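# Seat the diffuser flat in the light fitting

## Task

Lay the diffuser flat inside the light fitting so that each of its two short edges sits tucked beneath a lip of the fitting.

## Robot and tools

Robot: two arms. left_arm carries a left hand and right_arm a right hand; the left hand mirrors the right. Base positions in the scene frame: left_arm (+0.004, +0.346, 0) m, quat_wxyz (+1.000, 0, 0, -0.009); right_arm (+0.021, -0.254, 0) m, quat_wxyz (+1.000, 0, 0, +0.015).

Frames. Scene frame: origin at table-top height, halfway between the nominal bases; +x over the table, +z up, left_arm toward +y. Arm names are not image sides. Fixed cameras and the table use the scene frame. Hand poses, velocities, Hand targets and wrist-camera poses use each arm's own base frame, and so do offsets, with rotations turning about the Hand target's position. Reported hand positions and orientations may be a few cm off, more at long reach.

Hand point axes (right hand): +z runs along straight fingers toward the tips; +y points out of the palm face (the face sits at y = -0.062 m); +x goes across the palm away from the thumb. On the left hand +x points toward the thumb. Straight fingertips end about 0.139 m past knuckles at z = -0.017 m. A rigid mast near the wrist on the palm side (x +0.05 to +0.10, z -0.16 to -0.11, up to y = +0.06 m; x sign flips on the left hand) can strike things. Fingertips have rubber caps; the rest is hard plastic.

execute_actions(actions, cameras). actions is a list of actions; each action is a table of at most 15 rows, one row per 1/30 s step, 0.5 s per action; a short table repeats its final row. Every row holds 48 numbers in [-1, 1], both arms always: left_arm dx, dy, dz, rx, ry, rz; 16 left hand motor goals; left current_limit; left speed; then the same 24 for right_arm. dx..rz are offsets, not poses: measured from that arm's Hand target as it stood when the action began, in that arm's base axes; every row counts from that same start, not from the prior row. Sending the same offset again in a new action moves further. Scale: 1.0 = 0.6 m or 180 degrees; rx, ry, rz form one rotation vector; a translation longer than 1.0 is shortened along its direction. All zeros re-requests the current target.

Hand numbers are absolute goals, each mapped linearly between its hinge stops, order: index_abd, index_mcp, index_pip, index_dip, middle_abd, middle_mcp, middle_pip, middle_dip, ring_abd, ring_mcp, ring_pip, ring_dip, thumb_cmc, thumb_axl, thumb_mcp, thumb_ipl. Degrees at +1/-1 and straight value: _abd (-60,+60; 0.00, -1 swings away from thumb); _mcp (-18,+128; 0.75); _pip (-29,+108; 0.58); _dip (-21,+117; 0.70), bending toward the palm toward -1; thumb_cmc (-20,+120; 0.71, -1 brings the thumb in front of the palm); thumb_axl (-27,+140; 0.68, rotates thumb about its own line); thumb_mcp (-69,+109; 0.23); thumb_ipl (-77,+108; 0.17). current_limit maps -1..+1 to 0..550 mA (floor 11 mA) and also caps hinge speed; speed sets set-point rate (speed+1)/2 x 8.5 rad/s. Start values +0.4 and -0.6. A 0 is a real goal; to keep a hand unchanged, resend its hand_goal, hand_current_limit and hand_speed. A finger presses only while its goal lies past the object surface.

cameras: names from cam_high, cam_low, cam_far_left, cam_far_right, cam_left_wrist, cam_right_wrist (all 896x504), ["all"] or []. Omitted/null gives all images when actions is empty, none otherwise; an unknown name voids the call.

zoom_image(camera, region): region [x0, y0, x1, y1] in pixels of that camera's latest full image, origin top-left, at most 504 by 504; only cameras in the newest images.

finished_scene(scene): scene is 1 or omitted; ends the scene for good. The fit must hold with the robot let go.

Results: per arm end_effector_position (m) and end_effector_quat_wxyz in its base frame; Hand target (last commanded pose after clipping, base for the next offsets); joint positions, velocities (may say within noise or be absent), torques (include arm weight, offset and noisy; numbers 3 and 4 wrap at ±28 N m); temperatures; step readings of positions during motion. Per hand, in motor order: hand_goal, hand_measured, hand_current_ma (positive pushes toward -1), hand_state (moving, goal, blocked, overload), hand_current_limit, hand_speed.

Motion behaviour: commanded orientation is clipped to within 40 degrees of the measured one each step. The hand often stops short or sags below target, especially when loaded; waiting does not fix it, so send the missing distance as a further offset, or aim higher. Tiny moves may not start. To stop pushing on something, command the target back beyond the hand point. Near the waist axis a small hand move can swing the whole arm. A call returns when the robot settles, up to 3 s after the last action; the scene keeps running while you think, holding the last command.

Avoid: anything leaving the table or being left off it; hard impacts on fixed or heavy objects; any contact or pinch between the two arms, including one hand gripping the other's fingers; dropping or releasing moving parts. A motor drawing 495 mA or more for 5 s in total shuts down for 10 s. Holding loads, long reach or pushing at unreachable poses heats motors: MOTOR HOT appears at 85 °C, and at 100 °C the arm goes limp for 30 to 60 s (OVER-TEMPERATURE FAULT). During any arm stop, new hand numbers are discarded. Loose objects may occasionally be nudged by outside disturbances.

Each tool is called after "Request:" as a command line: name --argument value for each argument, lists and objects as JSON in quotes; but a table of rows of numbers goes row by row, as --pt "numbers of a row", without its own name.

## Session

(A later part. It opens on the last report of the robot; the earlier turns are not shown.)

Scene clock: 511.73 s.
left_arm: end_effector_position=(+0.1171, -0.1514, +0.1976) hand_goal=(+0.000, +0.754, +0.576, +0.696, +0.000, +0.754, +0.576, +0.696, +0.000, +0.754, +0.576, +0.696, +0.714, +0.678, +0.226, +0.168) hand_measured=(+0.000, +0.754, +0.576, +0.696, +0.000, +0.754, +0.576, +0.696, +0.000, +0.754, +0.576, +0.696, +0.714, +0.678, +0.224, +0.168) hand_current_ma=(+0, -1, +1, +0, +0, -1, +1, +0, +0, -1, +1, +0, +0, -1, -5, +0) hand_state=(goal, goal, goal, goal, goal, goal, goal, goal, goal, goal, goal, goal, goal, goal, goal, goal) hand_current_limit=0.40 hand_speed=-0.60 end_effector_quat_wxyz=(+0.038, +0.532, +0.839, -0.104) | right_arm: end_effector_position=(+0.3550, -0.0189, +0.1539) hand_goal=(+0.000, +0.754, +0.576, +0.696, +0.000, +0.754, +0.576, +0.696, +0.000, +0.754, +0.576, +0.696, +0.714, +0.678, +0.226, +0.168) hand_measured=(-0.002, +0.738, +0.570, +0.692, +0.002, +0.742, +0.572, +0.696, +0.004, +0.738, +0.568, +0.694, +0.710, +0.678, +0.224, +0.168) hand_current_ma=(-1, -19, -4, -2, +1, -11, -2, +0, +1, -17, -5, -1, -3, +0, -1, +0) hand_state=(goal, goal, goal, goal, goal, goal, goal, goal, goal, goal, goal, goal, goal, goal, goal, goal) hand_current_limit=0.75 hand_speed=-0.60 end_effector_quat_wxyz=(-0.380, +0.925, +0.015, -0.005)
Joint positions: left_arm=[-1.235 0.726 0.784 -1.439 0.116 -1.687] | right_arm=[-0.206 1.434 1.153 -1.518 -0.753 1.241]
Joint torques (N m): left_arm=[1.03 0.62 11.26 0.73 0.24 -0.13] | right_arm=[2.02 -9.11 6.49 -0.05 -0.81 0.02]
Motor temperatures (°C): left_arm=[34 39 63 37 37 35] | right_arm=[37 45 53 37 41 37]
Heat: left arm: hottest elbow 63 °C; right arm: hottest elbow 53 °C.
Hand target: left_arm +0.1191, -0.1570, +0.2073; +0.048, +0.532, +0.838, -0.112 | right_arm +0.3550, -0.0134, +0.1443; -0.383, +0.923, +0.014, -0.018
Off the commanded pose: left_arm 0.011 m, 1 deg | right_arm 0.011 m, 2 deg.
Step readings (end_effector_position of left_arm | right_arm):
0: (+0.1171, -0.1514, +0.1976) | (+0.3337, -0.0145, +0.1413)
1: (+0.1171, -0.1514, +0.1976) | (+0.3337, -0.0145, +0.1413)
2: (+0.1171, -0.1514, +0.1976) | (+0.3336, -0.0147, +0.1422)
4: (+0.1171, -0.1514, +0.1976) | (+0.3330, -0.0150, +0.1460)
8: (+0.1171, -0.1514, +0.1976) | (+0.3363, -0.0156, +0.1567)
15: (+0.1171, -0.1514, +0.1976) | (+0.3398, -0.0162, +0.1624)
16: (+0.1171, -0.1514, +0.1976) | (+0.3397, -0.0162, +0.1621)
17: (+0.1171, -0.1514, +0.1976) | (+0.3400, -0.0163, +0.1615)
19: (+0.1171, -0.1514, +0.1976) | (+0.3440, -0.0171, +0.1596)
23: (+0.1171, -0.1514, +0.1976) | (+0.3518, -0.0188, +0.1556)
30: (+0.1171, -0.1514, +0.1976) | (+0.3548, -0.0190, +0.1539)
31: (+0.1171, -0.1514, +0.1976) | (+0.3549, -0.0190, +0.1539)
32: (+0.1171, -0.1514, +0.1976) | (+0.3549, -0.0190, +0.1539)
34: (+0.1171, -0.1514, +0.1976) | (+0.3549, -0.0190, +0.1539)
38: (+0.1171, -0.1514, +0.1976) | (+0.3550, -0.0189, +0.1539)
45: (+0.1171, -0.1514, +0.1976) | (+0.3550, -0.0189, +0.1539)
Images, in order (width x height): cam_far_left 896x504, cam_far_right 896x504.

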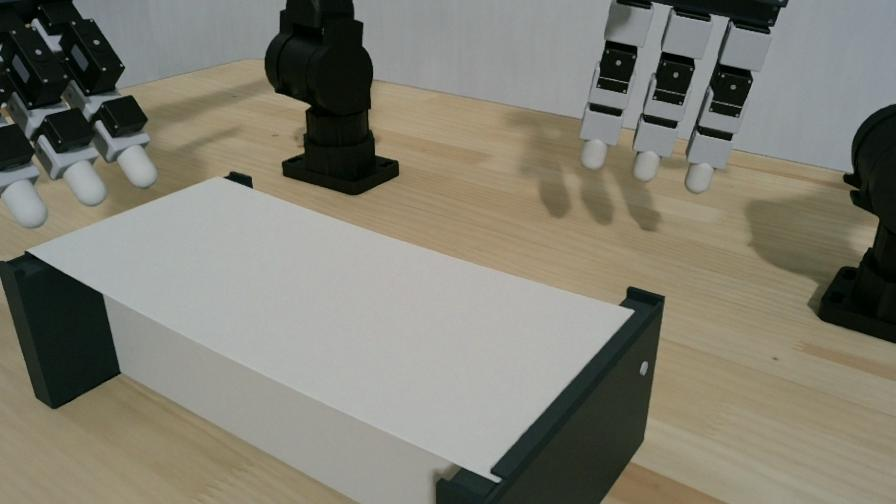

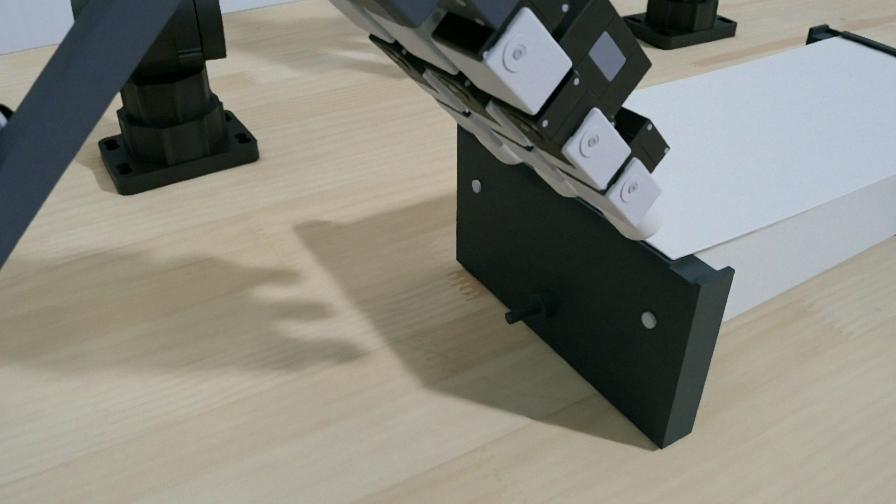

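Request:
execute_actions --actions '[[[0,0,0,0,0,0,0,0.754,0.576,0.696,0,0.754,0.576,0.696,0,0.754,0.576,0.696,0.714,0.678,0.226,0.168,0.4,-0.6,-0.01,0.010,-0.0145,0,0,0,0,0.754,0.576,0.696,0,0.754,0.576,0.696,0,0.754,0.576,0.696,0.714,0.678,0.226,0.168,0.75,-0.6]],[[0,0,0,0,0,0,0,0.754,0.576,0.696,0,0.754,0.576,0.696,0,0.754,0.576,0.696,0.714,0.678,0.226,0.168,0.4,-0.6,0,0.02,0,0,0,0,0,0.754,0.576,0.696,0,0.754,0.576,0.696,0,0.754,0.576,0.696,0.714,0.678,0.226,0.168,0.75,-0.6]]]' --cameras '["cam_far_right","cam_far_left"]'

Request:
zoom_image --camera "cam_far_left" --region '[0, 140, 240, 280]'

Request:
zoom_image --camera "cam_far_right" --region '[580, 150, 740, 290]'

Scene clock: 524.43 s.
left_arm: end_effector_position=(+0.1171, -0.1514, +0.1976) hand_goal=(+0.000, +0.754, +0.576, +0.696, +0.000, +0.754, +0.576, +0.696, +0.000, +0.754, +0.576, +0.696, +0.714, +0.678, +0.226, +0.168) hand_measured=(+0.000, +0.754, +0.576, +0.696, +0.000, +0.754, +0.576, +0.696, +0.000, +0.754, +0.576, +0.696, +0.714, +0.678, +0.224, +0.168) hand_current_ma=(+0, -1, +1, +0, +0, -1, +1, +0, +0, -1, +1, +0, +0, -1, -5, +0) hand_state=(goal, goal, goal, goal, goal, goal, goal, goal, goal, goal, goal, goal, goal, goal, goal, goal) hand_current_limit=0.40 hand_speed=-0.60 end_effector_quat_wxyz=(+0.038, +0.532, +0.839, -0.104) | right_arm: end_effector_position=(+0.3516, -0.0118, +0.1436) hand_goal=(+0.000, +0.754, +0.576, +0.696, +0.000, +0.754, +0.576, +0.696, +0.000, +0.754, +0.576, +0.696, +0.714, +0.678, +0.226, +0.168) hand_measured=(+0.002, +0.736, +0.568, +0.692, +0.010, +0.742, +0.572, +0.696, +0.030, +0.740, +0.568, +0.694, +0.710, +0.678, +0.224, +0.168) hand_current_ma=(+1, -22, -6, -2, +6, -11, -2, +0, +34, -15, -5, -1, -3, +0, -1, +0) hand_state=(goal, goal, goal, goal, goal, goal, goal, goal, blocked, goal, goal, goal, goal, goal, goal, goal) hand_current_limit=0.75 hand_speed=-0.60 end_effector_quat_wxyz=(-0.379, +0.925, +0.001, -0.009)
Joint positions: left_arm=[-1.235 0.726 0.784 -1.439 0.116 -1.687] | right_arm=[-0.19 1.43 1.121 -1.468 -0.756 1.296]
Joint torques (N m): left_arm=[1.08 0.67 11.28 0.72 0.23 -0.13] | right_arm=[3.78 -10.52 5.39 0.43 -1.05 -0.01]
Motor temperatures (°C): left_arm=[34 39 63 37 37 35] | right_arm=[37 45 52 37 41 37]
Heat: left arm: hottest elbow 63 °C; right arm: hottest elbow 52 °C.
Hand target: left_arm +0.1191, -0.1570, +0.2073; +0.048, +0.532, +0.838, -0.112 | right_arm +0.3490, +0.0045, +0.1355; -0.383, +0.923, +0.013, -0.018
Off the commanded pose: left_arm 0.011 m, 1 deg | right_arm 0.018 m, 2 deg.
Step readings (end_effector_position of left_arm | right_arm):
0: (+0.1171, -0.1514, +0.1976) | (+0.3550, -0.0189, +0.1539)
1: (+0.1171, -0.1514, +0.1976) | (+0.3551, -0.0189, +0.1539)
2: (+0.1171, -0.1514, +0.1976) | (+0.3551, -0.0185, +0.1532)
4: (+0.1171, -0.1514, +0.1976) | (+0.3547, -0.0174, +0.1501)
8: (+0.1171, -0.1514, +0.1976) | (+0.3501, -0.0143, +0.1429)
15: (+0.1171, -0.1514, +0.1976) | (+0.3506, -0.0141, +0.1426)
16: (+0.1171, -0.1514, +0.1976) | (+0.3507, -0.0141, +0.1426)
17: (+0.1171, -0.1514, +0.1976) | (+0.3511, -0.0139, +0.1425)
19: (+0.1171, -0.1514, +0.1976) | (+0.3519, -0.0134, +0.1424)
23: (+0.1171, -0.1514, +0.1976) | (+0.3520, -0.0124, +0.1431)
30: (+0.1171, -0.1514, +0.1976) | (+0.3517, -0.0120, +0.1435)
Images, in order (width x height): cam_far_left 896x504, cam_far_right 896x504.

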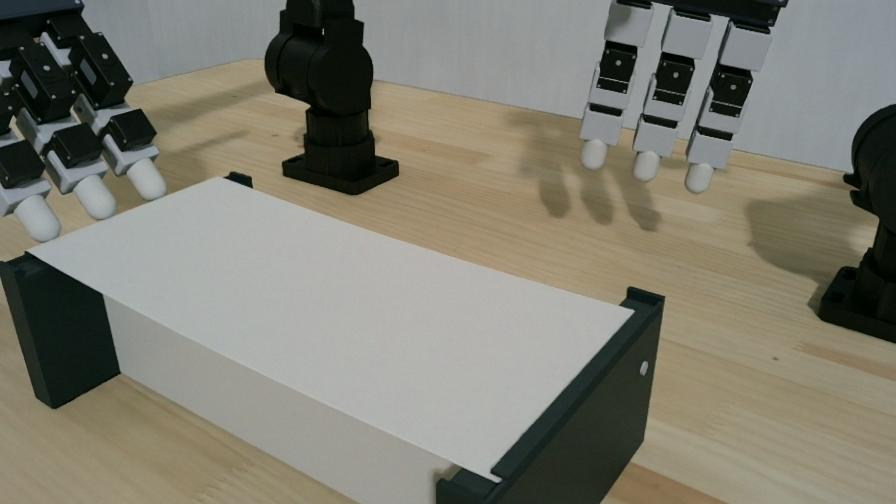

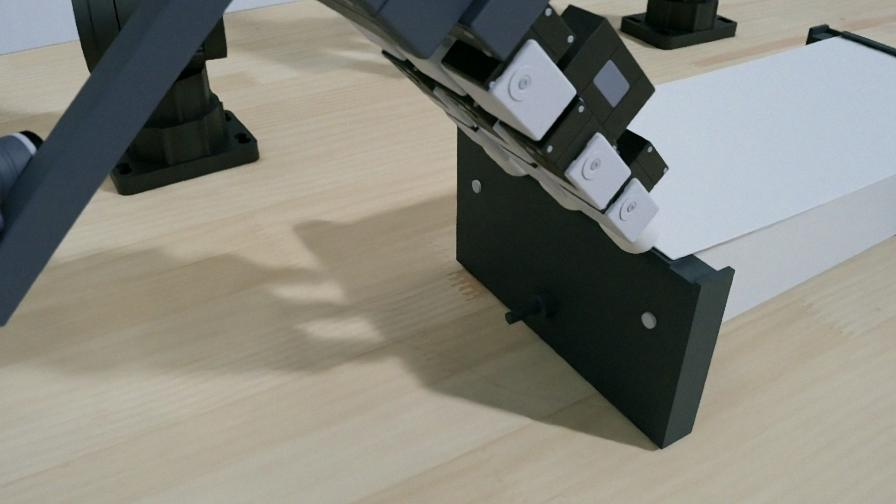

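Scaled by 2.100.

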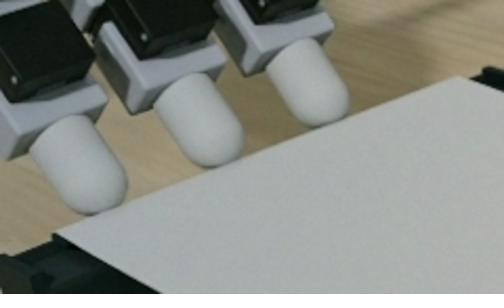

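Scaled by 3.150.

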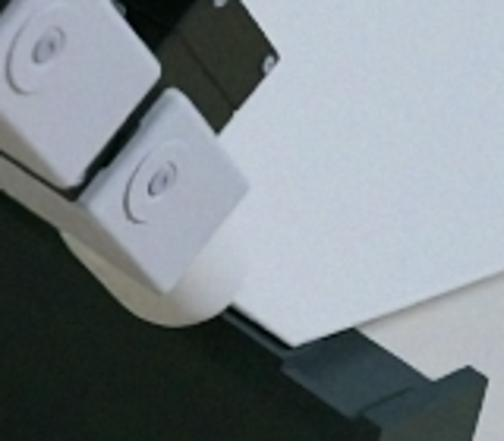

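Request:
execute_actions --actions '[[[0,0,0,0,0,0,0,0.754,0.576,0.696,0,0.754,0.576,0.696,0,0.754,0.576,0.696,0.714,0.678,0.226,0.168,0.4,-0.6,0,0.03,-0.01,0,0,0,0,0.754,0.576,0.696,0,0.754,0.576,0.696,0,0.754,0.576,0.696,0.714,0.678,0.226,0.168,0.75,-0.6]],[[0,0,0,0,0,0,0,0.754,0.576,0.696,0,0.754,0.576,0.696,0,0.754,0.576,0.696,0.714,0.678,0.226,0.168,0.4,-0.6,0,0.03,-0.01,0,0,0,0,0.754,0.576,0.696,0,0.754,0.576,0.696,0,0.754,0.576,0.696,0.714,0.678,0.226,0.168,0.75,-0.6]]]' --cameras '["cam_far_right","cam_far_left"]'

Request:
zoom_image --camera "cam_far_left" --region '[0, 140, 240, 280]'

Request:
zoom_image --camera "cam_far_right" --region '[580, 150, 740, 290]'

Scene clock: 537.03 s.
left_arm: end_effector_position=(+0.1171, -0.1514, +0.1976) hand_goal=(+0.000, +0.754, +0.576, +0.696, +0.000, +0.754, +0.576, +0.696, +0.000, +0.754, +0.576, +0.696, +0.714, +0.678, +0.226, +0.168) hand_measured=(+0.000, +0.754, +0.576, +0.696, +0.000, +0.754, +0.576, +0.696, +0.000, +0.754, +0.576, +0.696, +0.714, +0.678, +0.224, +0.168) hand_current_ma=(+0, -1, +1, +0, +0, -1, +1, +0, +0, -1, +1, +0, +0, -1, -5, +0) hand_state=(goal, goal, goal, goal, goal, goal, goal, goal, goal, goal, goal, goal, goal, goal, goal, goal) hand_current_limit=0.40 hand_speed=-0.60 end_effector_quat_wxyz=(+0.038, +0.532, +0.839, -0.104) | right_arm: end_effector_position=(+0.3522, +0.0095, +0.1583) hand_goal=(+0.000, +0.754, +0.576, +0.696, +0.000, +0.754, +0.576, +0.696, +0.000, +0.754, +0.576, +0.696, +0.714, +0.678, +0.226, +0.168) hand_measured=(+0.070, +0.660, +0.504, +0.648, +0.002, +0.738, +0.570, +0.692, +0.004, +0.740, +0.568, +0.694, +0.710, +0.678, +0.224, +0.168) hand_current_ma=(+124, -262, -160, -86, +1, -17, -4, -2, +1, -15, -5, -1, -3, +0, -1, +0) hand_state=(blocked, blocked, blocked, blocked, goal, goal, goal, goal, goal, goal, goal, goal, goal, goal, goal, goal) hand_current_limit=0.75 hand_speed=-0.60 end_effector_quat_wxyz=(-0.370, +0.929, -0.009, +0.015)
Joint positions: left_arm=[-1.235 0.726 0.784 -1.439 0.116 -1.687] | right_arm=[-0.13 1.36 1.1 -1.387 -0.756 1.429]
Joint torques (N m): left_arm=[1.14 0.67 11.26 0.7 0.23 -0.13] | right_arm=[5.95 -6.3 3.63 1.84 -1.57 -0.08]
Motor temperatures (°C): left_arm=[34 39 63 37 37 35] | right_arm=[37 45 50 37 42 37]
Heat: left arm: hottest elbow 63 °C; right arm: hottest elbow 50 °C.
Hand target: left_arm +0.1191, -0.1570, +0.2073; +0.048, +0.532, +0.838, -0.112 | right_arm +0.3490, +0.0406, +0.1236; -0.383, +0.923, +0.014, -0.018
Off the commanded pose: left_arm 0.011 m, 1 deg | right_arm 0.047 m, 5 deg.
Step readings (end_effector_position of left_arm | right_arm):
0: (+0.1171, -0.1514, +0.1976) | (+0.3515, -0.0118, +0.1436)
1: (+0.1171, -0.1514, +0.1976) | (+0.3514, -0.0117, +0.1435)
2: (+0.1171, -0.1514, +0.1976) | (+0.3514, -0.0114, +0.1432)
4: (+0.1171, -0.1514, +0.1976) | (+0.3512, -0.0101, +0.1439)
8: (+0.1171, -0.1514, +0.1976) | (+0.3527, -0.0054, +0.1480)
15: (+0.1171, -0.1514, +0.1976) | (+0.3530, -0.0019, +0.1511)
16: (+0.1171, -0.1514, +0.1976) | (+0.3529, -0.0017, +0.1510)
17: (+0.1171, -0.1514, +0.1976) | (+0.3529, -0.0015, +0.1508)
19: (+0.1171, -0.1514, +0.1976) | (+0.3533, -0.0003, +0.1516)
23: (+0.1171, -0.1514, +0.1976) | (+0.3532, +0.0051, +0.1557)
30: (+0.1171, -0.1514, +0.1976) | (+0.3528, +0.0093, +0.1584)
Images, in order (width x height): cam_far_left 896x504, cam_far_right 896x504.

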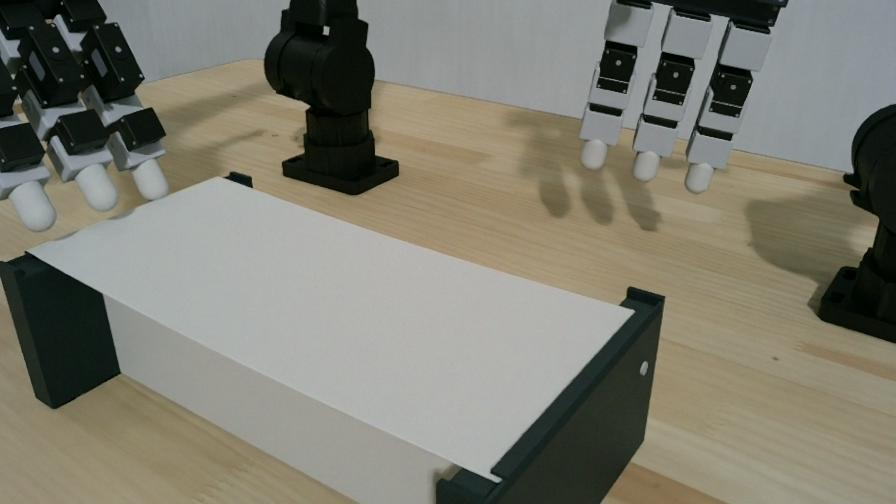

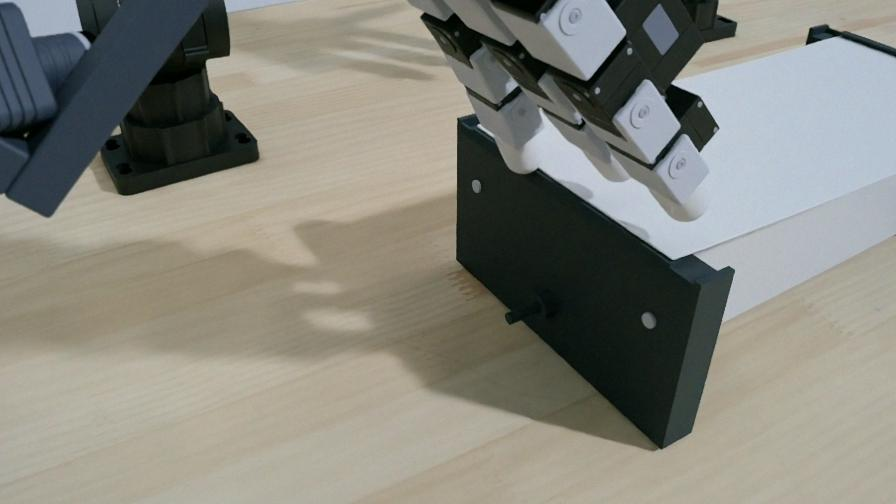

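Scaled by 2.100.

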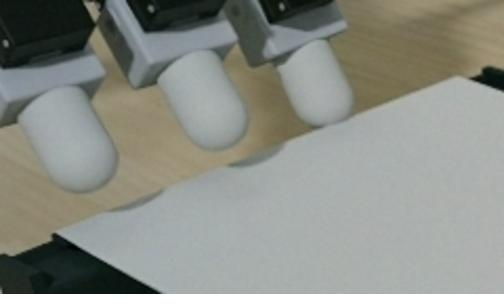

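Scaled by 3.150.

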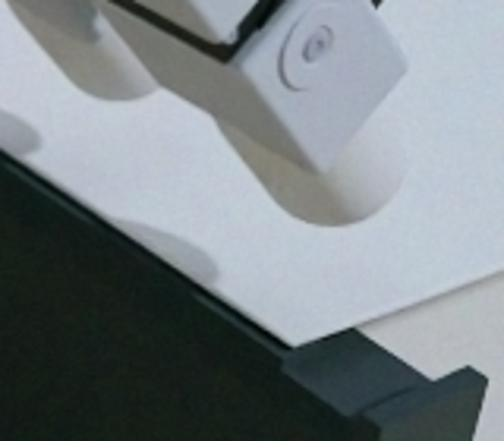

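Request:
execute_actions --actions '[[[0,0,0,0,0,0,0,0.754,0.576,0.696,0,0.754,0.576,0.696,0,0.754,0.576,0.696,0.714,0.678,0.226,0.168,0.4,-0.6,0,-0.055,0.125,-0.05,0,0,0,0.754,0.576,0.696,0,0.754,0.576,0.696,0,0.754,0.576,0.696,0.714,0.678,0.226,0.168,0.75,-0.6]],[[0,0,0,0,0,0,0,0.754,0.576,0.696,0,0.754,0.576,0.696,0,0.754,0.576,0.696,0.714,0.678,0.226,0.168,0.4,-0.6,0,0.014,-0.0083,-0.0333,0,0,0,0.754,0.576,0.696,0,0.754,0.576,0.696,0,0.754,0.576,0.696,0.714,0.678,0.226,0.168,0.75,-0.6]]]' --cameras '["cam_far_right","cam_far_left","cam_low"]'

Scene clock: 558.03 s.
left_arm: end_effector_position=(+0.1171, -0.1514, +0.1976) hand_goal=(+0.000, +0.754, +0.576, +0.696, +0.000, +0.754, +0.576, +0.696, +0.000, +0.754, +0.576, +0.696, +0.714, +0.678, +0.226, +0.168) hand_measured=(+0.000, +0.754, +0.576, +0.696, +0.000, +0.754, +0.576, +0.696, +0.000, +0.754, +0.576, +0.696, +0.714, +0.678, +0.224, +0.168) hand_current_ma=(+0, -1, +1, +0, +0, -1, +1, +0, +0, -1, +1, +0, +0, -1, -5, +0) hand_state=(goal, goal, goal, goal, goal, goal, goal, goal, goal, goal, goal, goal, goal, goal, goal, goal) hand_current_limit=0.40 hand_speed=-0.60 end_effector_quat_wxyz=(+0.038, +0.532, +0.839, -0.104) | right_arm: end_effector_position=(+0.3371, +0.0119, +0.1796) hand_goal=(+0.000, +0.754, +0.576, +0.696, +0.000, +0.754, +0.576, +0.696, +0.000, +0.754, +0.576, +0.696, +0.714, +0.678, +0.226, +0.168) hand_measured=(-0.002, +0.742, +0.570, +0.692, +0.002, +0.742, +0.570, +0.692, +0.000, +0.748, +0.574, +0.694, +0.708, +0.678, +0.224, +0.168) hand_current_ma=(-1, -12, -3, -1, +1, -10, -3, -2, +0, -4, -1, +0, -3, +0, -1, +0) hand_state=(goal, goal, goal, goal, goal, goal, goal, goal, goal, goal, goal, goal, goal, goal, goal, goal) hand_current_limit=0.75 hand_speed=-0.60 end_effector_quat_wxyz=(-0.263, +0.964, +0.003, -0.041)
Joint positions: left_arm=[-1.235 0.726 0.784 -1.439 0.116 -1.687] | right_arm=[-0.004 1.354 1.166 -1.479 -0.53 1.534]
Joint torques (N m): left_arm=[1.03 0.62 11.25 0.7 0.23 -0.13] | right_arm=[1.96 -10.7 9.7 0.18 -0.36 0.01]
Motor temperatures (°C): left_arm=[34 39 64 37 37 35] | right_arm=[38 45 48 37 44 37]
Heat: left arm: hottest elbow 64 °C; right arm: hottest elbow 48 °C.
Hand target: left_arm +0.1191, -0.1570, +0.2073; +0.048, +0.532, +0.838, -0.112 | right_arm +0.3490, +0.0159, +0.1934; -0.259, +0.965, +0.011, -0.020
Off the commanded pose: left_arm 0.011 m, 1 deg | right_arm 0.019 m, 3 deg.
Step readings (end_effector_position of left_arm | right_arm):
0: (+0.1171, -0.1514, +0.1976) | (+0.3521, +0.0095, +0.1583)
1: (+0.1171, -0.1514, +0.1976) | (+0.3521, +0.0092, +0.1582)
2: (+0.1171, -0.1514, +0.1976) | (+0.3511, +0.0069, +0.1592)
4: (+0.1171, -0.1514, +0.1976) | (+0.3465, +0.0015, +0.1620)
8: (+0.1171, -0.1514, +0.1976) | (+0.3374, +0.0055, +0.1706)
15: (+0.1171, -0.1514, +0.1976) | (+0.3360, +0.0072, +0.1800)
16: (+0.1171, -0.1514, +0.1976) | (+0.3359, +0.0068, +0.1802)
17: (+0.1171, -0.1514, +0.1976) | (+0.3356, +0.0052, +0.1802)
19: (+0.1171, -0.1514, +0.1976) | (+0.3360, +0.0019, +0.1791)
23: (+0.1171, -0.1514, +0.1976) | (+0.3379, +0.0092, +0.1782)
30: (+0.1171, -0.1514, +0.1976) | (+0.3376, +0.0120, +0.1795)
Images, in order (width x height): cam_low 896x504, cam_far_left 896x504, cam_far_right 896x504.

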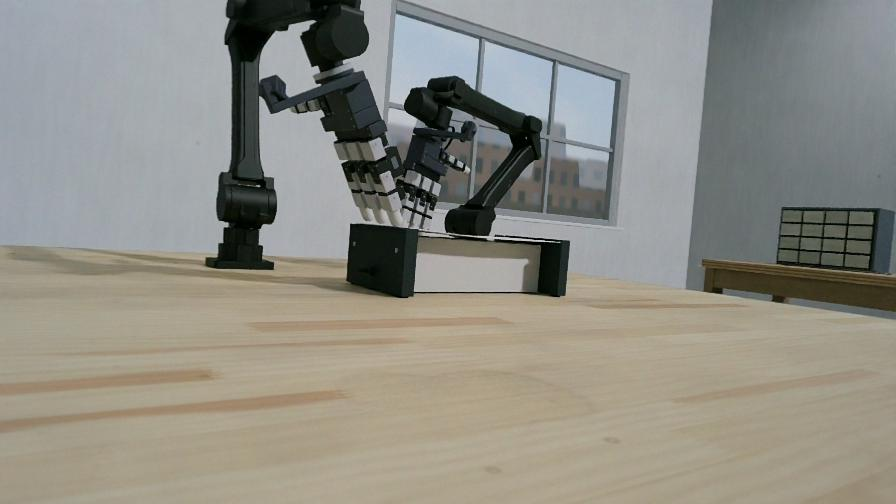

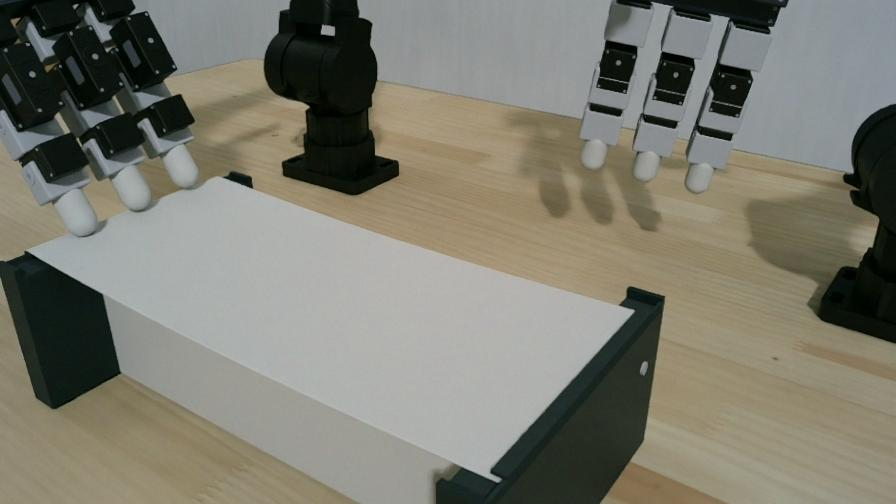

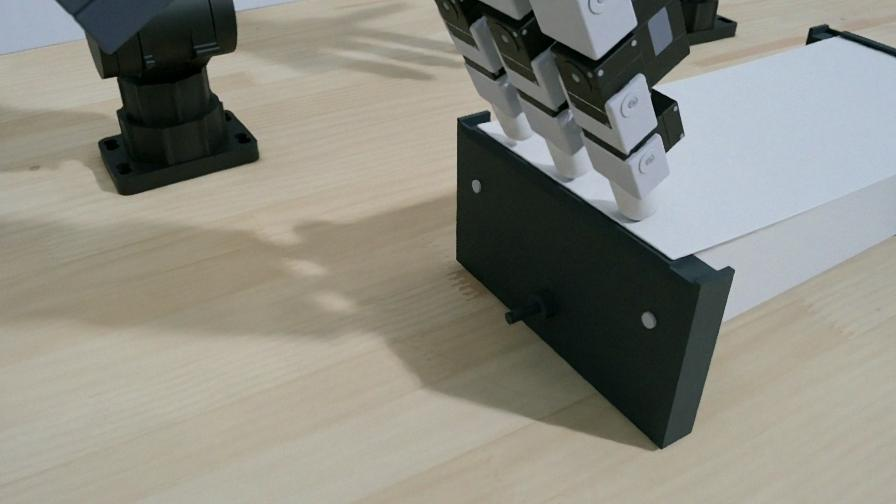

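Request:
execute_actions --actions '[[[0,0,0,0,0,0,0,0.754,0.576,0.696,0,0.754,0.576,0.696,0,0.754,0.576,0.696,0.714,0.678,0.226,0.168,0.4,-0.6,0.01,0,-0.047,0,0,0,0,0.754,0.576,0.696,0,0.754,0.576,0.696,0,0.754,0.576,0.696,0.714,0.678,0.226,0.168,0.75,-0.6]],[[0,0,0,0,0,0,0,0.754,0.576,0.696,0,0.754,0.576,0.696,0,0.754,0.576,0.696,0.714,0.678,0.226,0.168,0.4,-0.6,0,0.035,-0.01,0,0,0,0,0.754,0.576,0.696,0,0.754,0.576,0.696,0,0.754,0.576,0.696,0.714,0.678,0.226,0.168,0.75,-0.6]]]' --cameras '["cam_far_right","cam_far_left","cam_low"]'

Request:
zoom_image --camera "cam_far_right" --region '[440, 100, 760, 320]'

Scene clock: 571.40 s.
left_arm: end_effector_position=(+0.1171, -0.1514, +0.1976) hand_goal=(+0.000, +0.754, +0.576, +0.696, +0.000, +0.754, +0.576, +0.696, +0.000, +0.754, +0.576, +0.696, +0.714, +0.678, +0.226, +0.168) hand_measured=(+0.000, +0.754, +0.576, +0.696, +0.000, +0.754, +0.576, +0.696, +0.000, +0.754, +0.576, +0.696, +0.714, +0.678, +0.224, +0.168) hand_current_ma=(+0, -1, +1, +0, +0, -1, +1, +0, +0, -1, +1, +0, +0, -1, -5, +0) hand_state=(goal, goal, goal, goal, goal, goal, goal, goal, goal, goal, goal, goal, goal, goal, goal, goal) hand_current_limit=0.40 hand_speed=-0.60 end_effector_quat_wxyz=(+0.038, +0.532, +0.839, -0.104) | right_arm: end_effector_position=(+0.3544, +0.0227, +0.1795) hand_goal=(+0.000, +0.754, +0.576, +0.696, +0.000, +0.754, +0.576, +0.696, +0.000, +0.754, +0.576, +0.696, +0.714, +0.678, +0.226, +0.168) hand_measured=(+0.034, +0.714, +0.546, +0.672, +0.002, +0.742, +0.572, +0.692, +0.002, +0.748, +0.574, +0.694, +0.708, +0.678, +0.224, +0.168) hand_current_ma=(+40, -69, -42, -30, +1, -10, -3, -1, +1, -4, -1, +0, -3, +0, -1, +0) hand_state=(blocked, blocked, blocked, blocked, goal, goal, goal, goal, goal, goal, goal, goal, goal, goal, goal, goal) hand_current_limit=0.75 hand_speed=-0.60 end_effector_quat_wxyz=(-0.258, +0.966, +0.000, -0.005)
Joint positions: left_arm=[-1.235 0.726 0.784 -1.439 0.116 -1.687] | right_arm=[0.027 1.344 1.164 -1.385 -0.523 1.598]
Joint torques (N m): left_arm=[1.14 0.62 11.29 0.73 0.22 -0.14] | right_arm=[3.6 -7.88 5.56 1.52 -0.65 -0.04]
Motor temperatures (°C): left_arm=[34 39 64 37 37 35] | right_arm=[37 45 49 37 42 37]
Heat: left arm: hottest elbow 64 °C; right arm: hottest elbow 49 °C.
Hand target: left_arm +0.1191, -0.1570, +0.2073; +0.048, +0.532, +0.838, -0.112 | right_arm +0.3549, +0.0370, +0.1593; -0.260, +0.965, +0.011, -0.020
Off the commanded pose: left_arm 0.011 m, 1 deg | right_arm 0.025 m, 2 deg.
Step readings (end_effector_position of left_arm | right_arm):
0: (+0.1171, -0.1514, +0.1976) | (+0.3370, +0.0119, +0.1796)
1: (+0.1171, -0.1514, +0.1976) | (+0.3372, +0.0119, +0.1795)
2: (+0.1171, -0.1514, +0.1976) | (+0.3384, +0.0119, +0.1793)
4: (+0.1171, -0.1514, +0.1976) | (+0.3442, +0.0117, +0.1784)
8: (+0.1171, -0.1514, +0.1976) | (+0.3533, +0.0115, +0.1773)
15: (+0.1171, -0.1514, +0.1976) | (+0.3552, +0.0115, +0.1771)
16: (+0.1171, -0.1514, +0.1976) | (+0.3552, +0.0117, +0.1771)
17: (+0.1171, -0.1514, +0.1976) | (+0.3552, +0.0130, +0.1765)
19: (+0.1171, -0.1514, +0.1976) | (+0.3550, +0.0148, +0.1762)
23: (+0.1171, -0.1514, +0.1976) | (+0.3551, +0.0196, +0.1783)
30: (+0.1171, -0.1514, +0.1976) | (+0.3547, +0.0226, +0.1795)
Images, in order (width x height): cam_low 896x504, cam_far_left 896x504, cam_far_right 896x504.

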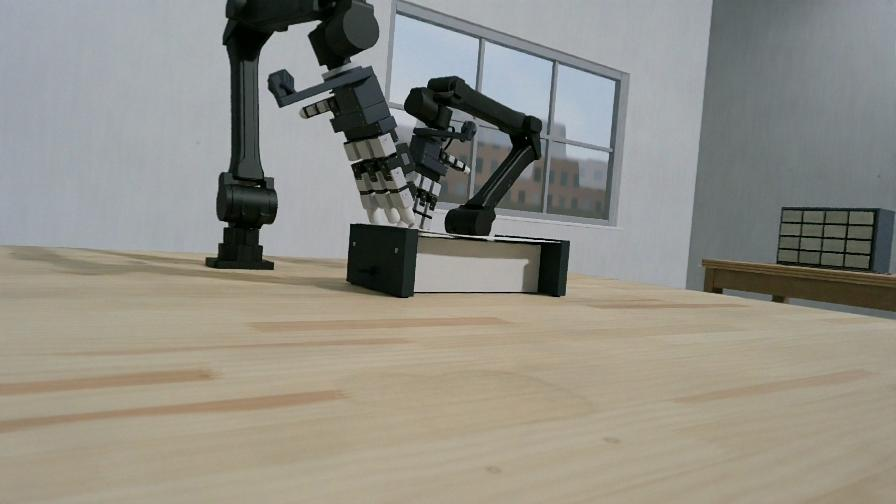

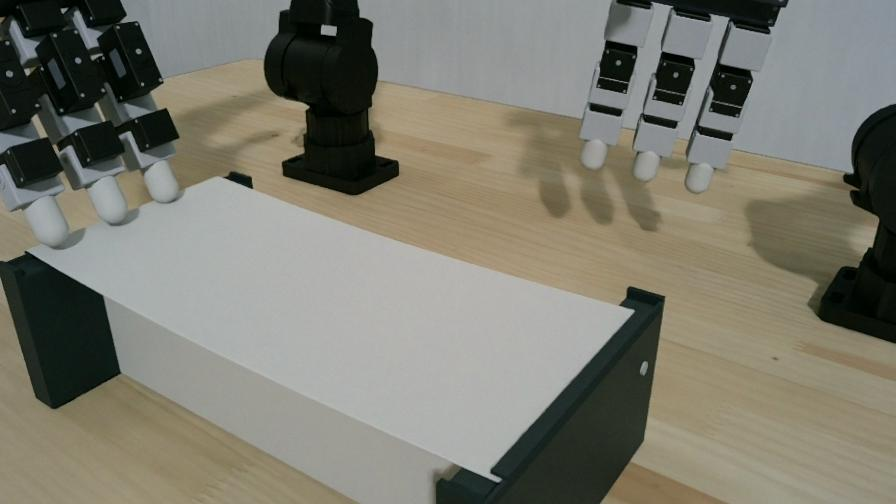

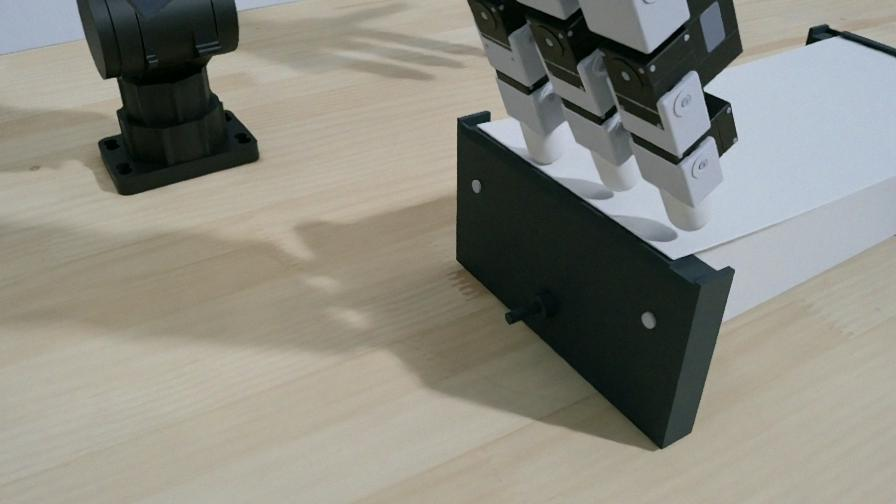

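Scaled by 1.575.

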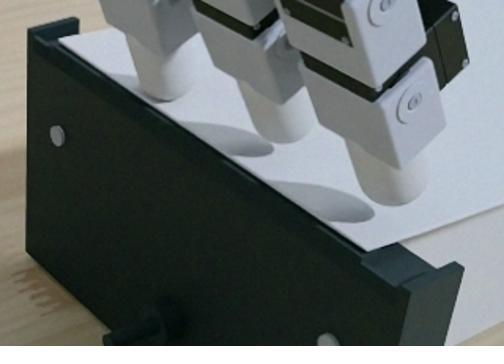

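Request:
execute_actions --actions '[[[0.11,-0.061,0.03,0.0243,-0.009,-0.0412,0,0.754,0.576,0.696,0,0.754,0.576,0.696,0,0.754,0.576,0.696,0.714,0.678,0.226,0.168,0.4,-0.6,0,-0.02,0.05,0,0.014,0,0,0.754,0.576,0.696,0,0.754,0.576,0.696,0,0.754,0.576,0.696,0.714,0.678,0.226,0.168,0.75,-0.6]],[[0.11,-0.061,0,0.0243,-0.009,-0.0412,0,0.754,0.576,0.696,0,0.754,0.576,0.696,0,0.754,0.576,0.696,0.714,0.678,0.226,0.168,0.4,-0.6,0,0,0,0,0,0,0,0.754,0.576,0.696,0,0.754,0.576,0.696,0,0.754,0.576,0.696,0.714,0.678,0.226,0.168,0.75,-0.6]],[[0.08,-0.061,0,0.0243,-0.009,-0.0412,0,0.754,0.576,0.696,0,0.754,0.576,0.696,0,0.754,0.576,0.696,0.714,0.678,0.226,0.168,0.4,-0.6,0,0,0,0,0,0,0,0.754,0.576,0.696,0,0.754,0.576,0.696,0,0.754,0.576,0.696,0.714,0.678,0.226,0.168,0.75,-0.6]]]' --cameras '["all"]'

Scene clock: 704.40 s.
left_arm: end_effector_position=(+0.2857, -0.2538, +0.2050) hand_goal=(+0.000, +0.754, +0.576, +0.696, +0.000, +0.754, +0.576, +0.696, +0.000, +0.754, +0.576, +0.696, +0.714, +0.678, +0.226, +0.168) hand_measured=(+0.000, +0.752, +0.576, +0.696, +0.000, +0.754, +0.576, +0.696, +0.000, +0.754, +0.576, +0.696, +0.714, +0.678, +0.222, +0.168) hand_current_ma=(+0, -1, +1, +0, +0, -1, +1, +0, +0, -1, +1, +0, +0, -1, -7, +0) hand_state=(goal, goal, goal, goal, goal, goal, goal, goal, goal, goal, goal, goal, goal, goal, goal, goal) hand_current_limit=0.40 hand_speed=-0.60 end_effector_quat_wxyz=(-0.020, +0.686, +0.727, +0.003) | right_arm: end_effector_position=(+0.3396, +0.0225, +0.1808) hand_goal=(+0.000, +0.754, +0.576, +0.696, +0.000, +0.754, +0.576, +0.696, +0.000, +0.754, +0.576, +0.696, +0.714, +0.678, +0.226, +0.168) hand_measured=(+0.002, +0.740, +0.570, +0.692, +0.002, +0.742, +0.572, +0.692, -0.008, +0.750, +0.574, +0.694, +0.708, +0.678, +0.224, +0.168) hand_current_ma=(+1, -14, -3, -1, +1, -10, -3, -1, -4, -2, +0, +0, -3, +0, -1, +0) hand_state=(goal, goal, goal, goal, goal, goal, goal, goal, goal, goal, goal, goal, goal, goal, goal, goal) hand_current_limit=0.75 hand_speed=-0.60 end_effector_quat_wxyz=(-0.259, +0.965, -0.003, -0.048)
Joint positions: left_arm=[-0.946 1.283 1.126 -1.456 0.001 -1.003] | right_arm=[0.027 1.367 1.181 -1.473 -0.526 1.581]
Joint torques (N m): left_arm=[1.79 -5.83 13.53 -0.14 0.01 0.02] | right_arm=[1.38 -8.35 10.77 -0.57 -0.57 -0.15]
Motor temperatures (°C): left_arm=[34 39 65 36 37 35] | right_arm=[37 44 47 37 41 37]
Heat: left arm: hottest elbow 65 °C; right arm: hottest elbow 47 °C.
Hand target: left_arm +0.2991, -0.2668, +0.2254; +0.000, +0.690, +0.724, -0.001 | right_arm +0.3550, +0.0250, +0.1894; -0.260, +0.965, +0.005, -0.041
Off the commanded pose: left_arm 0.027 m, 2 deg | right_arm 0.018 m, 1 deg.
Step readings (end_effector_position of left_arm | right_arm):
0: (+0.1171, -0.1514, +0.1976) | (+0.3544, +0.0227, +0.1795)
1: (+0.1174, -0.1513, +0.1977) | (+0.3544, +0.0227, +0.1795)
2: (+0.1194, -0.1518, +0.1972) | (+0.3537, +0.0226, +0.1799)
4: (+0.1306, -0.1540, +0.1984) | (+0.3497, +0.0225, +0.1806)
8: (+0.1570, -0.1668, +0.1997) | (+0.3413, +0.0227, +0.1792)
15: (+0.1725, -0.1767, +0.1995) | (+0.3403, +0.0226, +0.1807)
16: (+0.1734, -0.1772, +0.2004) | (+0.3400, +0.0226, +0.1807)
17: (+0.1764, -0.1784, +0.2020) | (+0.3397, +0.0226, +0.1808)
19: (+0.1902, -0.1845, +0.2070) | (+0.3395, +0.0226, +0.1808)
23: (+0.2199, -0.2021, +0.2088) | (+0.3396, +0.0225, +0.1808)
30: (+0.2353, -0.2108, +0.1999) | (+0.3396, +0.0225, +0.1808)
31: (+0.2360, -0.2116, +0.2004) | (+0.3396, +0.0225, +0.1808)
32: (+0.2387, -0.2128, +0.2020) | (+0.3396, +0.0225, +0.1808)
34: (+0.2500, -0.2207, +0.2081) | (+0.3396, +0.0225, +0.1808)
38: (+0.2734, -0.2427, +0.2115) | (+0.3396, +0.0225, +0.1808)
45: (+0.2841, -0.2510, +0.2019) | (+0.3396, +0.0225, +0.1808)
camera_calibration:
cam_left_wrist: T_world_to_cam=[[-0.583419, -0.810719, 0.0485456, -0.0896559], [-0.501232, 0.406445, 0.763917, 0.0440378], [-0.639053, 0.421351, -0.643486, 0.54437], [0, 0, 0, 1]] pos_world=[0.317648, -0.319955, 0.321006]
cam_right_wrist: T_world_to_cam=[[-0.768878, -0.594838, -0.234508, 0.346515], [-0.368387, 0.112344, 0.92286, -0.0867984], [-0.522607, 0.795956, -0.305509, 0.341995], [0, 0, 0, 1]] pos_world=[0.413182, -0.0563411, 0.265846]

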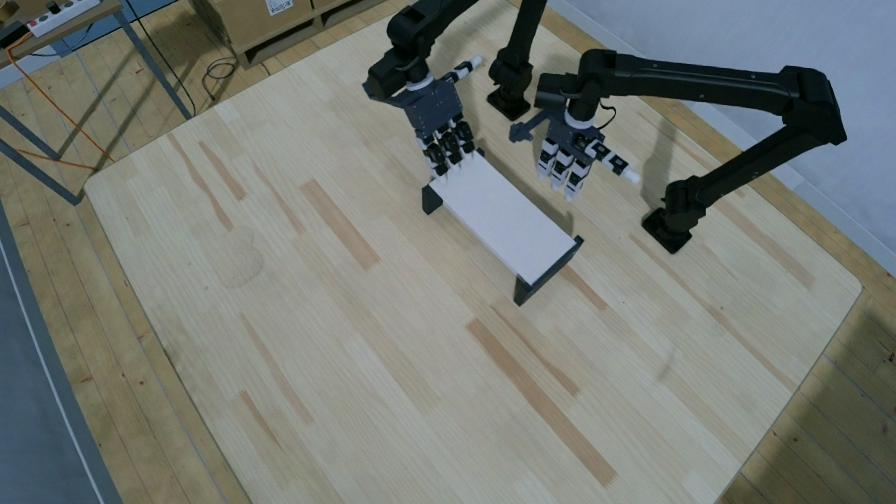

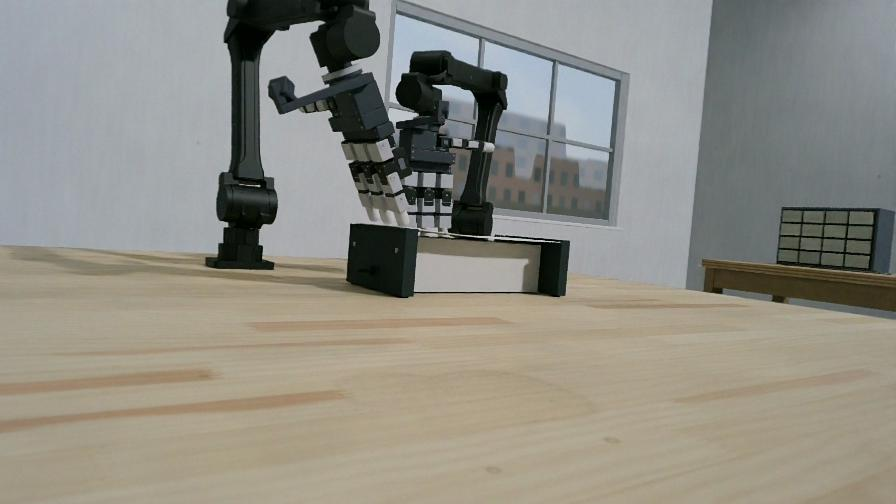

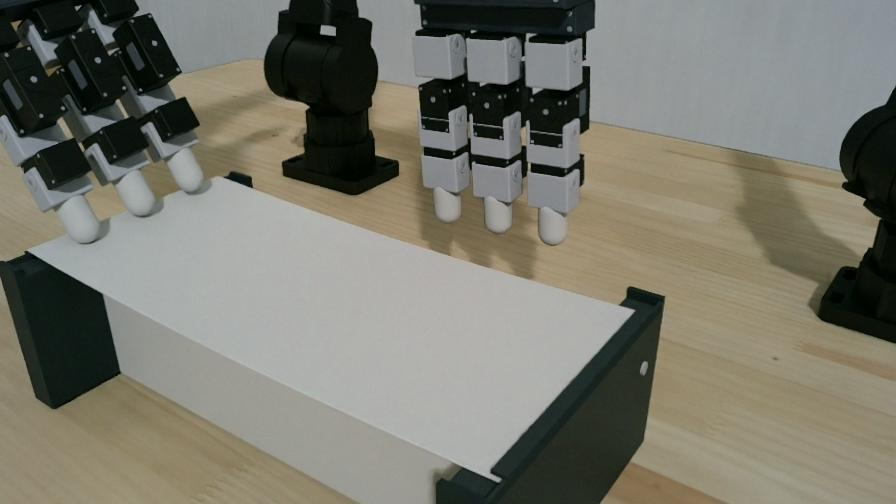

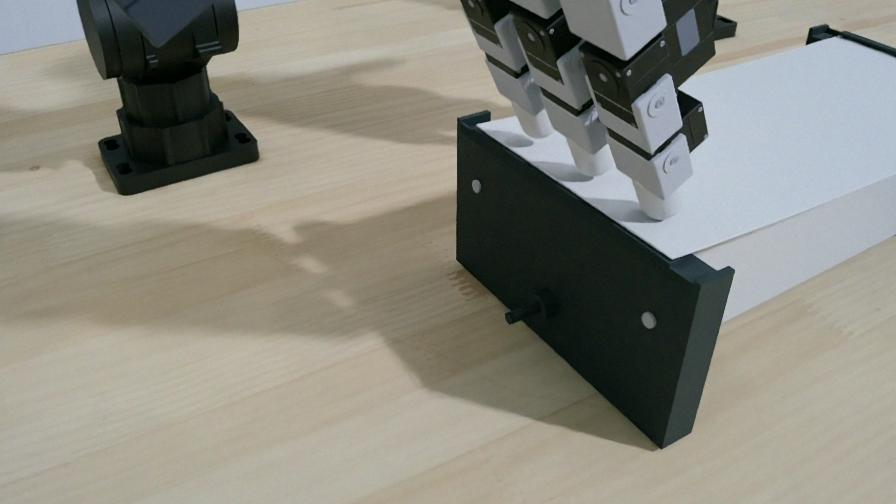

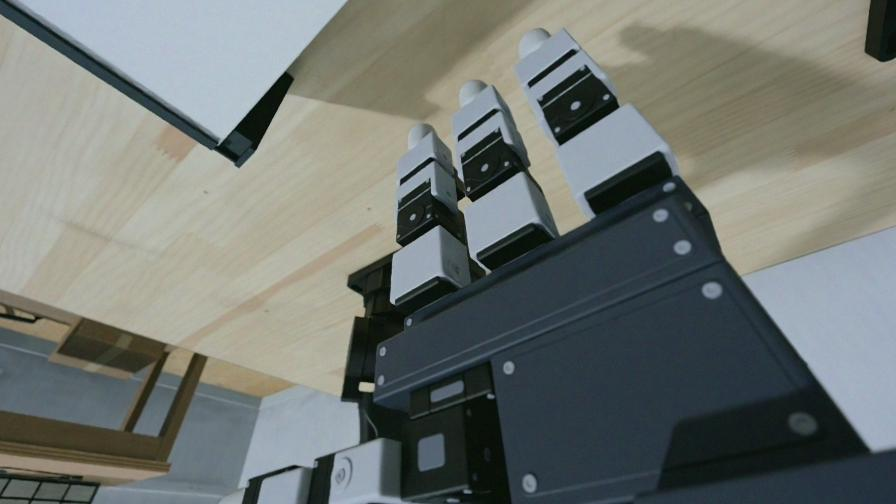

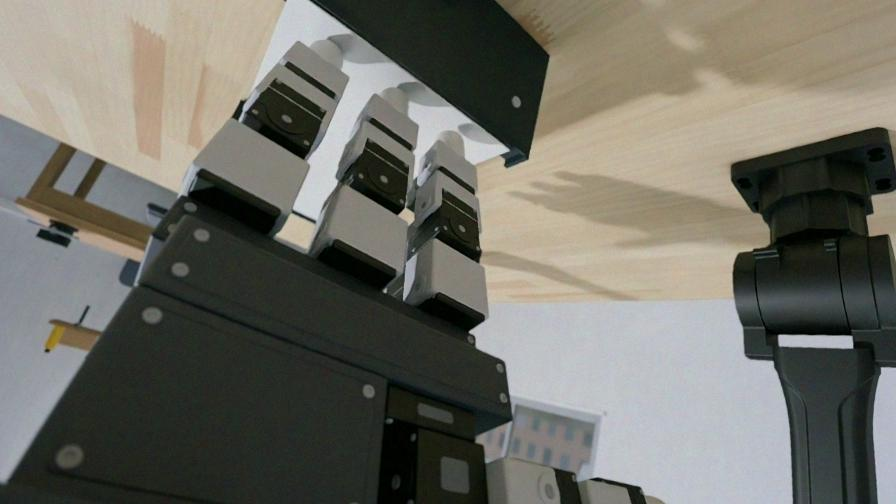

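Request:
execute_actions --actions '[[[0.045,-0.012,-0.05,0,0,0,0,0.754,0.576,0.696,0,0.754,0.576,0.696,0,0.754,0.576,0.696,0.714,0.678,0.226,0.168,0.75,-0.6,0,0,0,0,0,0,0,0.754,0.576,0.696,0,0.754,0.576,0.696,0,0.754,0.576,0.696,0.714,0.678,0.226,0.168,0.75,-0.6]]]' --cameras '["cam_high","cam_far_left","cam_left_wrist"]'

Scene clock: 718.20 s.
left_arm: end_effector_position=(+0.3124, -0.2592, +0.1794) hand_goal=(+0.000, +0.754, +0.576, +0.696, +0.000, +0.754, +0.576, +0.696, +0.000, +0.754, +0.576, +0.696, +0.714, +0.678, +0.226, +0.168) hand_measured=(+0.000, +0.752, +0.576, +0.696, +0.000, +0.754, +0.576, +0.696, +0.000, +0.754, +0.576, +0.696, +0.714, +0.678, +0.222, +0.168) hand_current_ma=(+0, -1, +1, +0, +0, -1, +1, +0, +0, -1, +1, +0, +0, -1, -7, +0) hand_state=(goal, goal, goal, goal, goal, goal, goal, goal, goal, goal, goal, goal, goal, goal, goal, goal) hand_current_limit=0.75 hand_speed=-0.60 end_effector_quat_wxyz=(-0.024, +0.685, +0.728, +0.003) | right_arm: end_effector_position=(+0.3396, +0.0225, +0.1808) hand_goal=(+0.000, +0.754, +0.576, +0.696, +0.000, +0.754, +0.576, +0.696, +0.000, +0.754, +0.576, +0.696, +0.714, +0.678, +0.226, +0.168) hand_measured=(+0.002, +0.740, +0.570, +0.692, +0.002, +0.742, +0.572, +0.692, -0.008, +0.750, +0.574, +0.694, +0.708, +0.678, +0.224, +0.168) hand_current_ma=(+1, -14, -3, -1, +1, -10, -3, -1, -4, -2, +0, +0, -3, +0, -1, +0) hand_state=(goal, goal, goal, goal, goal, goal, goal, goal, goal, goal, goal, goal, goal, goal, goal, goal) hand_current_limit=0.75 hand_speed=-0.60 end_effector_quat_wxyz=(-0.259, +0.965, -0.003, -0.048)
Joint positions: left_arm=[-0.896 1.356 1.126 -1.391 0.001 -0.956] | right_arm=[0.027 1.367 1.181 -1.473 -0.526 1.581]
Joint torques (N m): left_arm=[1.38 -7 12.38 0.51 0.06 0.01] | right_arm=[1.38 -8.35 10.77 -0.58 -0.57 -0.15]
Motor temperatures (°C): left_arm=[34 39 67 36 37 35] | right_arm=[37 44 51 36 41 37]
Heat: left arm: hottest elbow 67 °C; right arm: hottest elbow 51 °C.
Hand target: left_arm +0.3261, -0.2740, +0.1954; +0.000, +0.690, +0.724, -0.001 | right_arm +0.3550, +0.0250, +0.1894; -0.260, +0.965, +0.005, -0.041
Off the commanded pose: left_arm 0.026 m, 3 deg | right_arm 0.018 m, 1 deg.
Step readings (end_effector_position of left_arm | right_arm):
0: (+0.2858, -0.2539, +0.2050) | (+0.3396, +0.0225, +0.1808)
1: (+0.2859, -0.2538, +0.2050) | (+0.3396, +0.0225, +0.1808)
2: (+0.2866, -0.2540, +0.2046) | (+0.3396, +0.0225, +0.1808)
4: (+0.2921, -0.2550, +0.2023) | (+0.3396, +0.0225, +0.1808)
8: (+0.3066, -0.2569, +0.1897) | (+0.3396, +0.0225, +0.1808)
15: (+0.3122, -0.2588, +0.1794) | (+0.3396, +0.0225, +0.1808)
camera_calibration:
cam_left_wrist: T_world_to_cam=[[-0.580309, -0.812996, 0.0477338, -0.0784952], [-0.497727, 0.400445, 0.769358, 0.0755377], [-0.6446, 0.422707, -0.637032, 0.548104], [0, 0, 0, 1]] pos_world=[0.345354, -0.325753, 0.294791]
Images, in order (width x height): cam_high 896x504, cam_far_left 896x504, cam_left_wrist 896x504.

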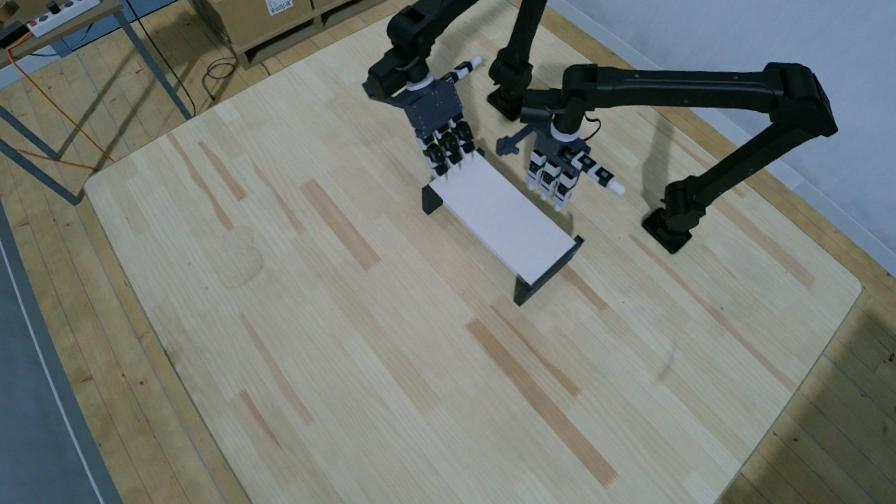

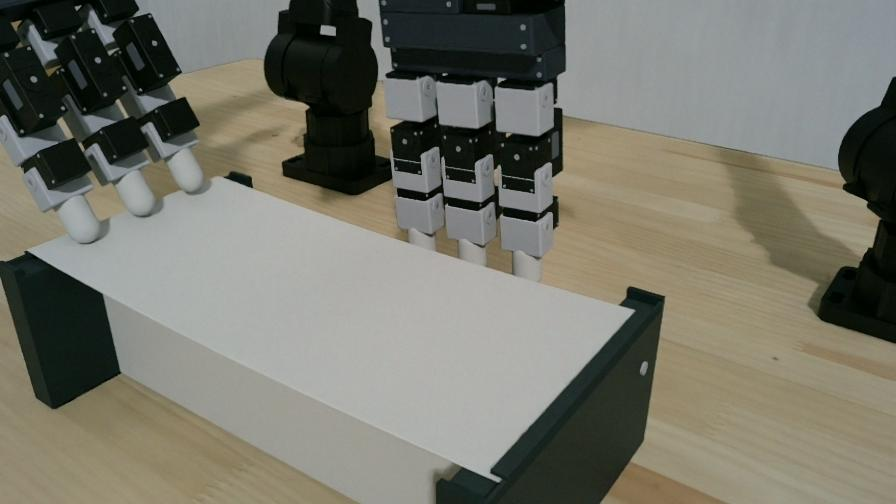

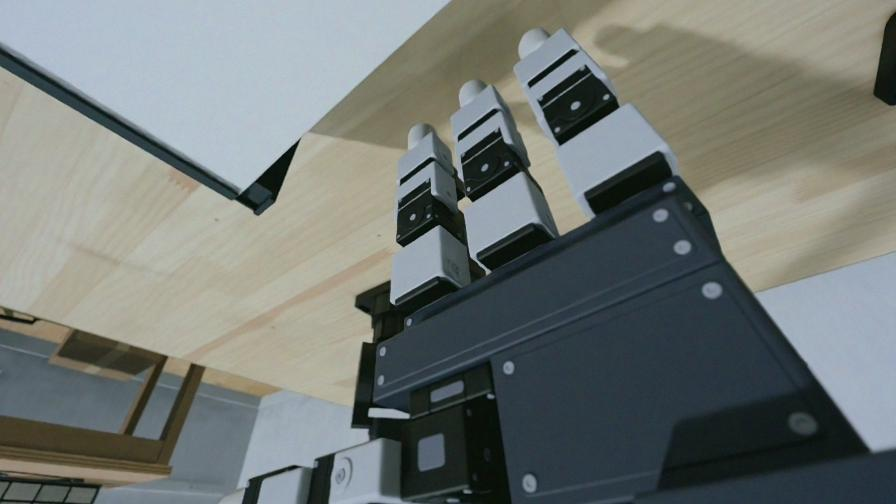

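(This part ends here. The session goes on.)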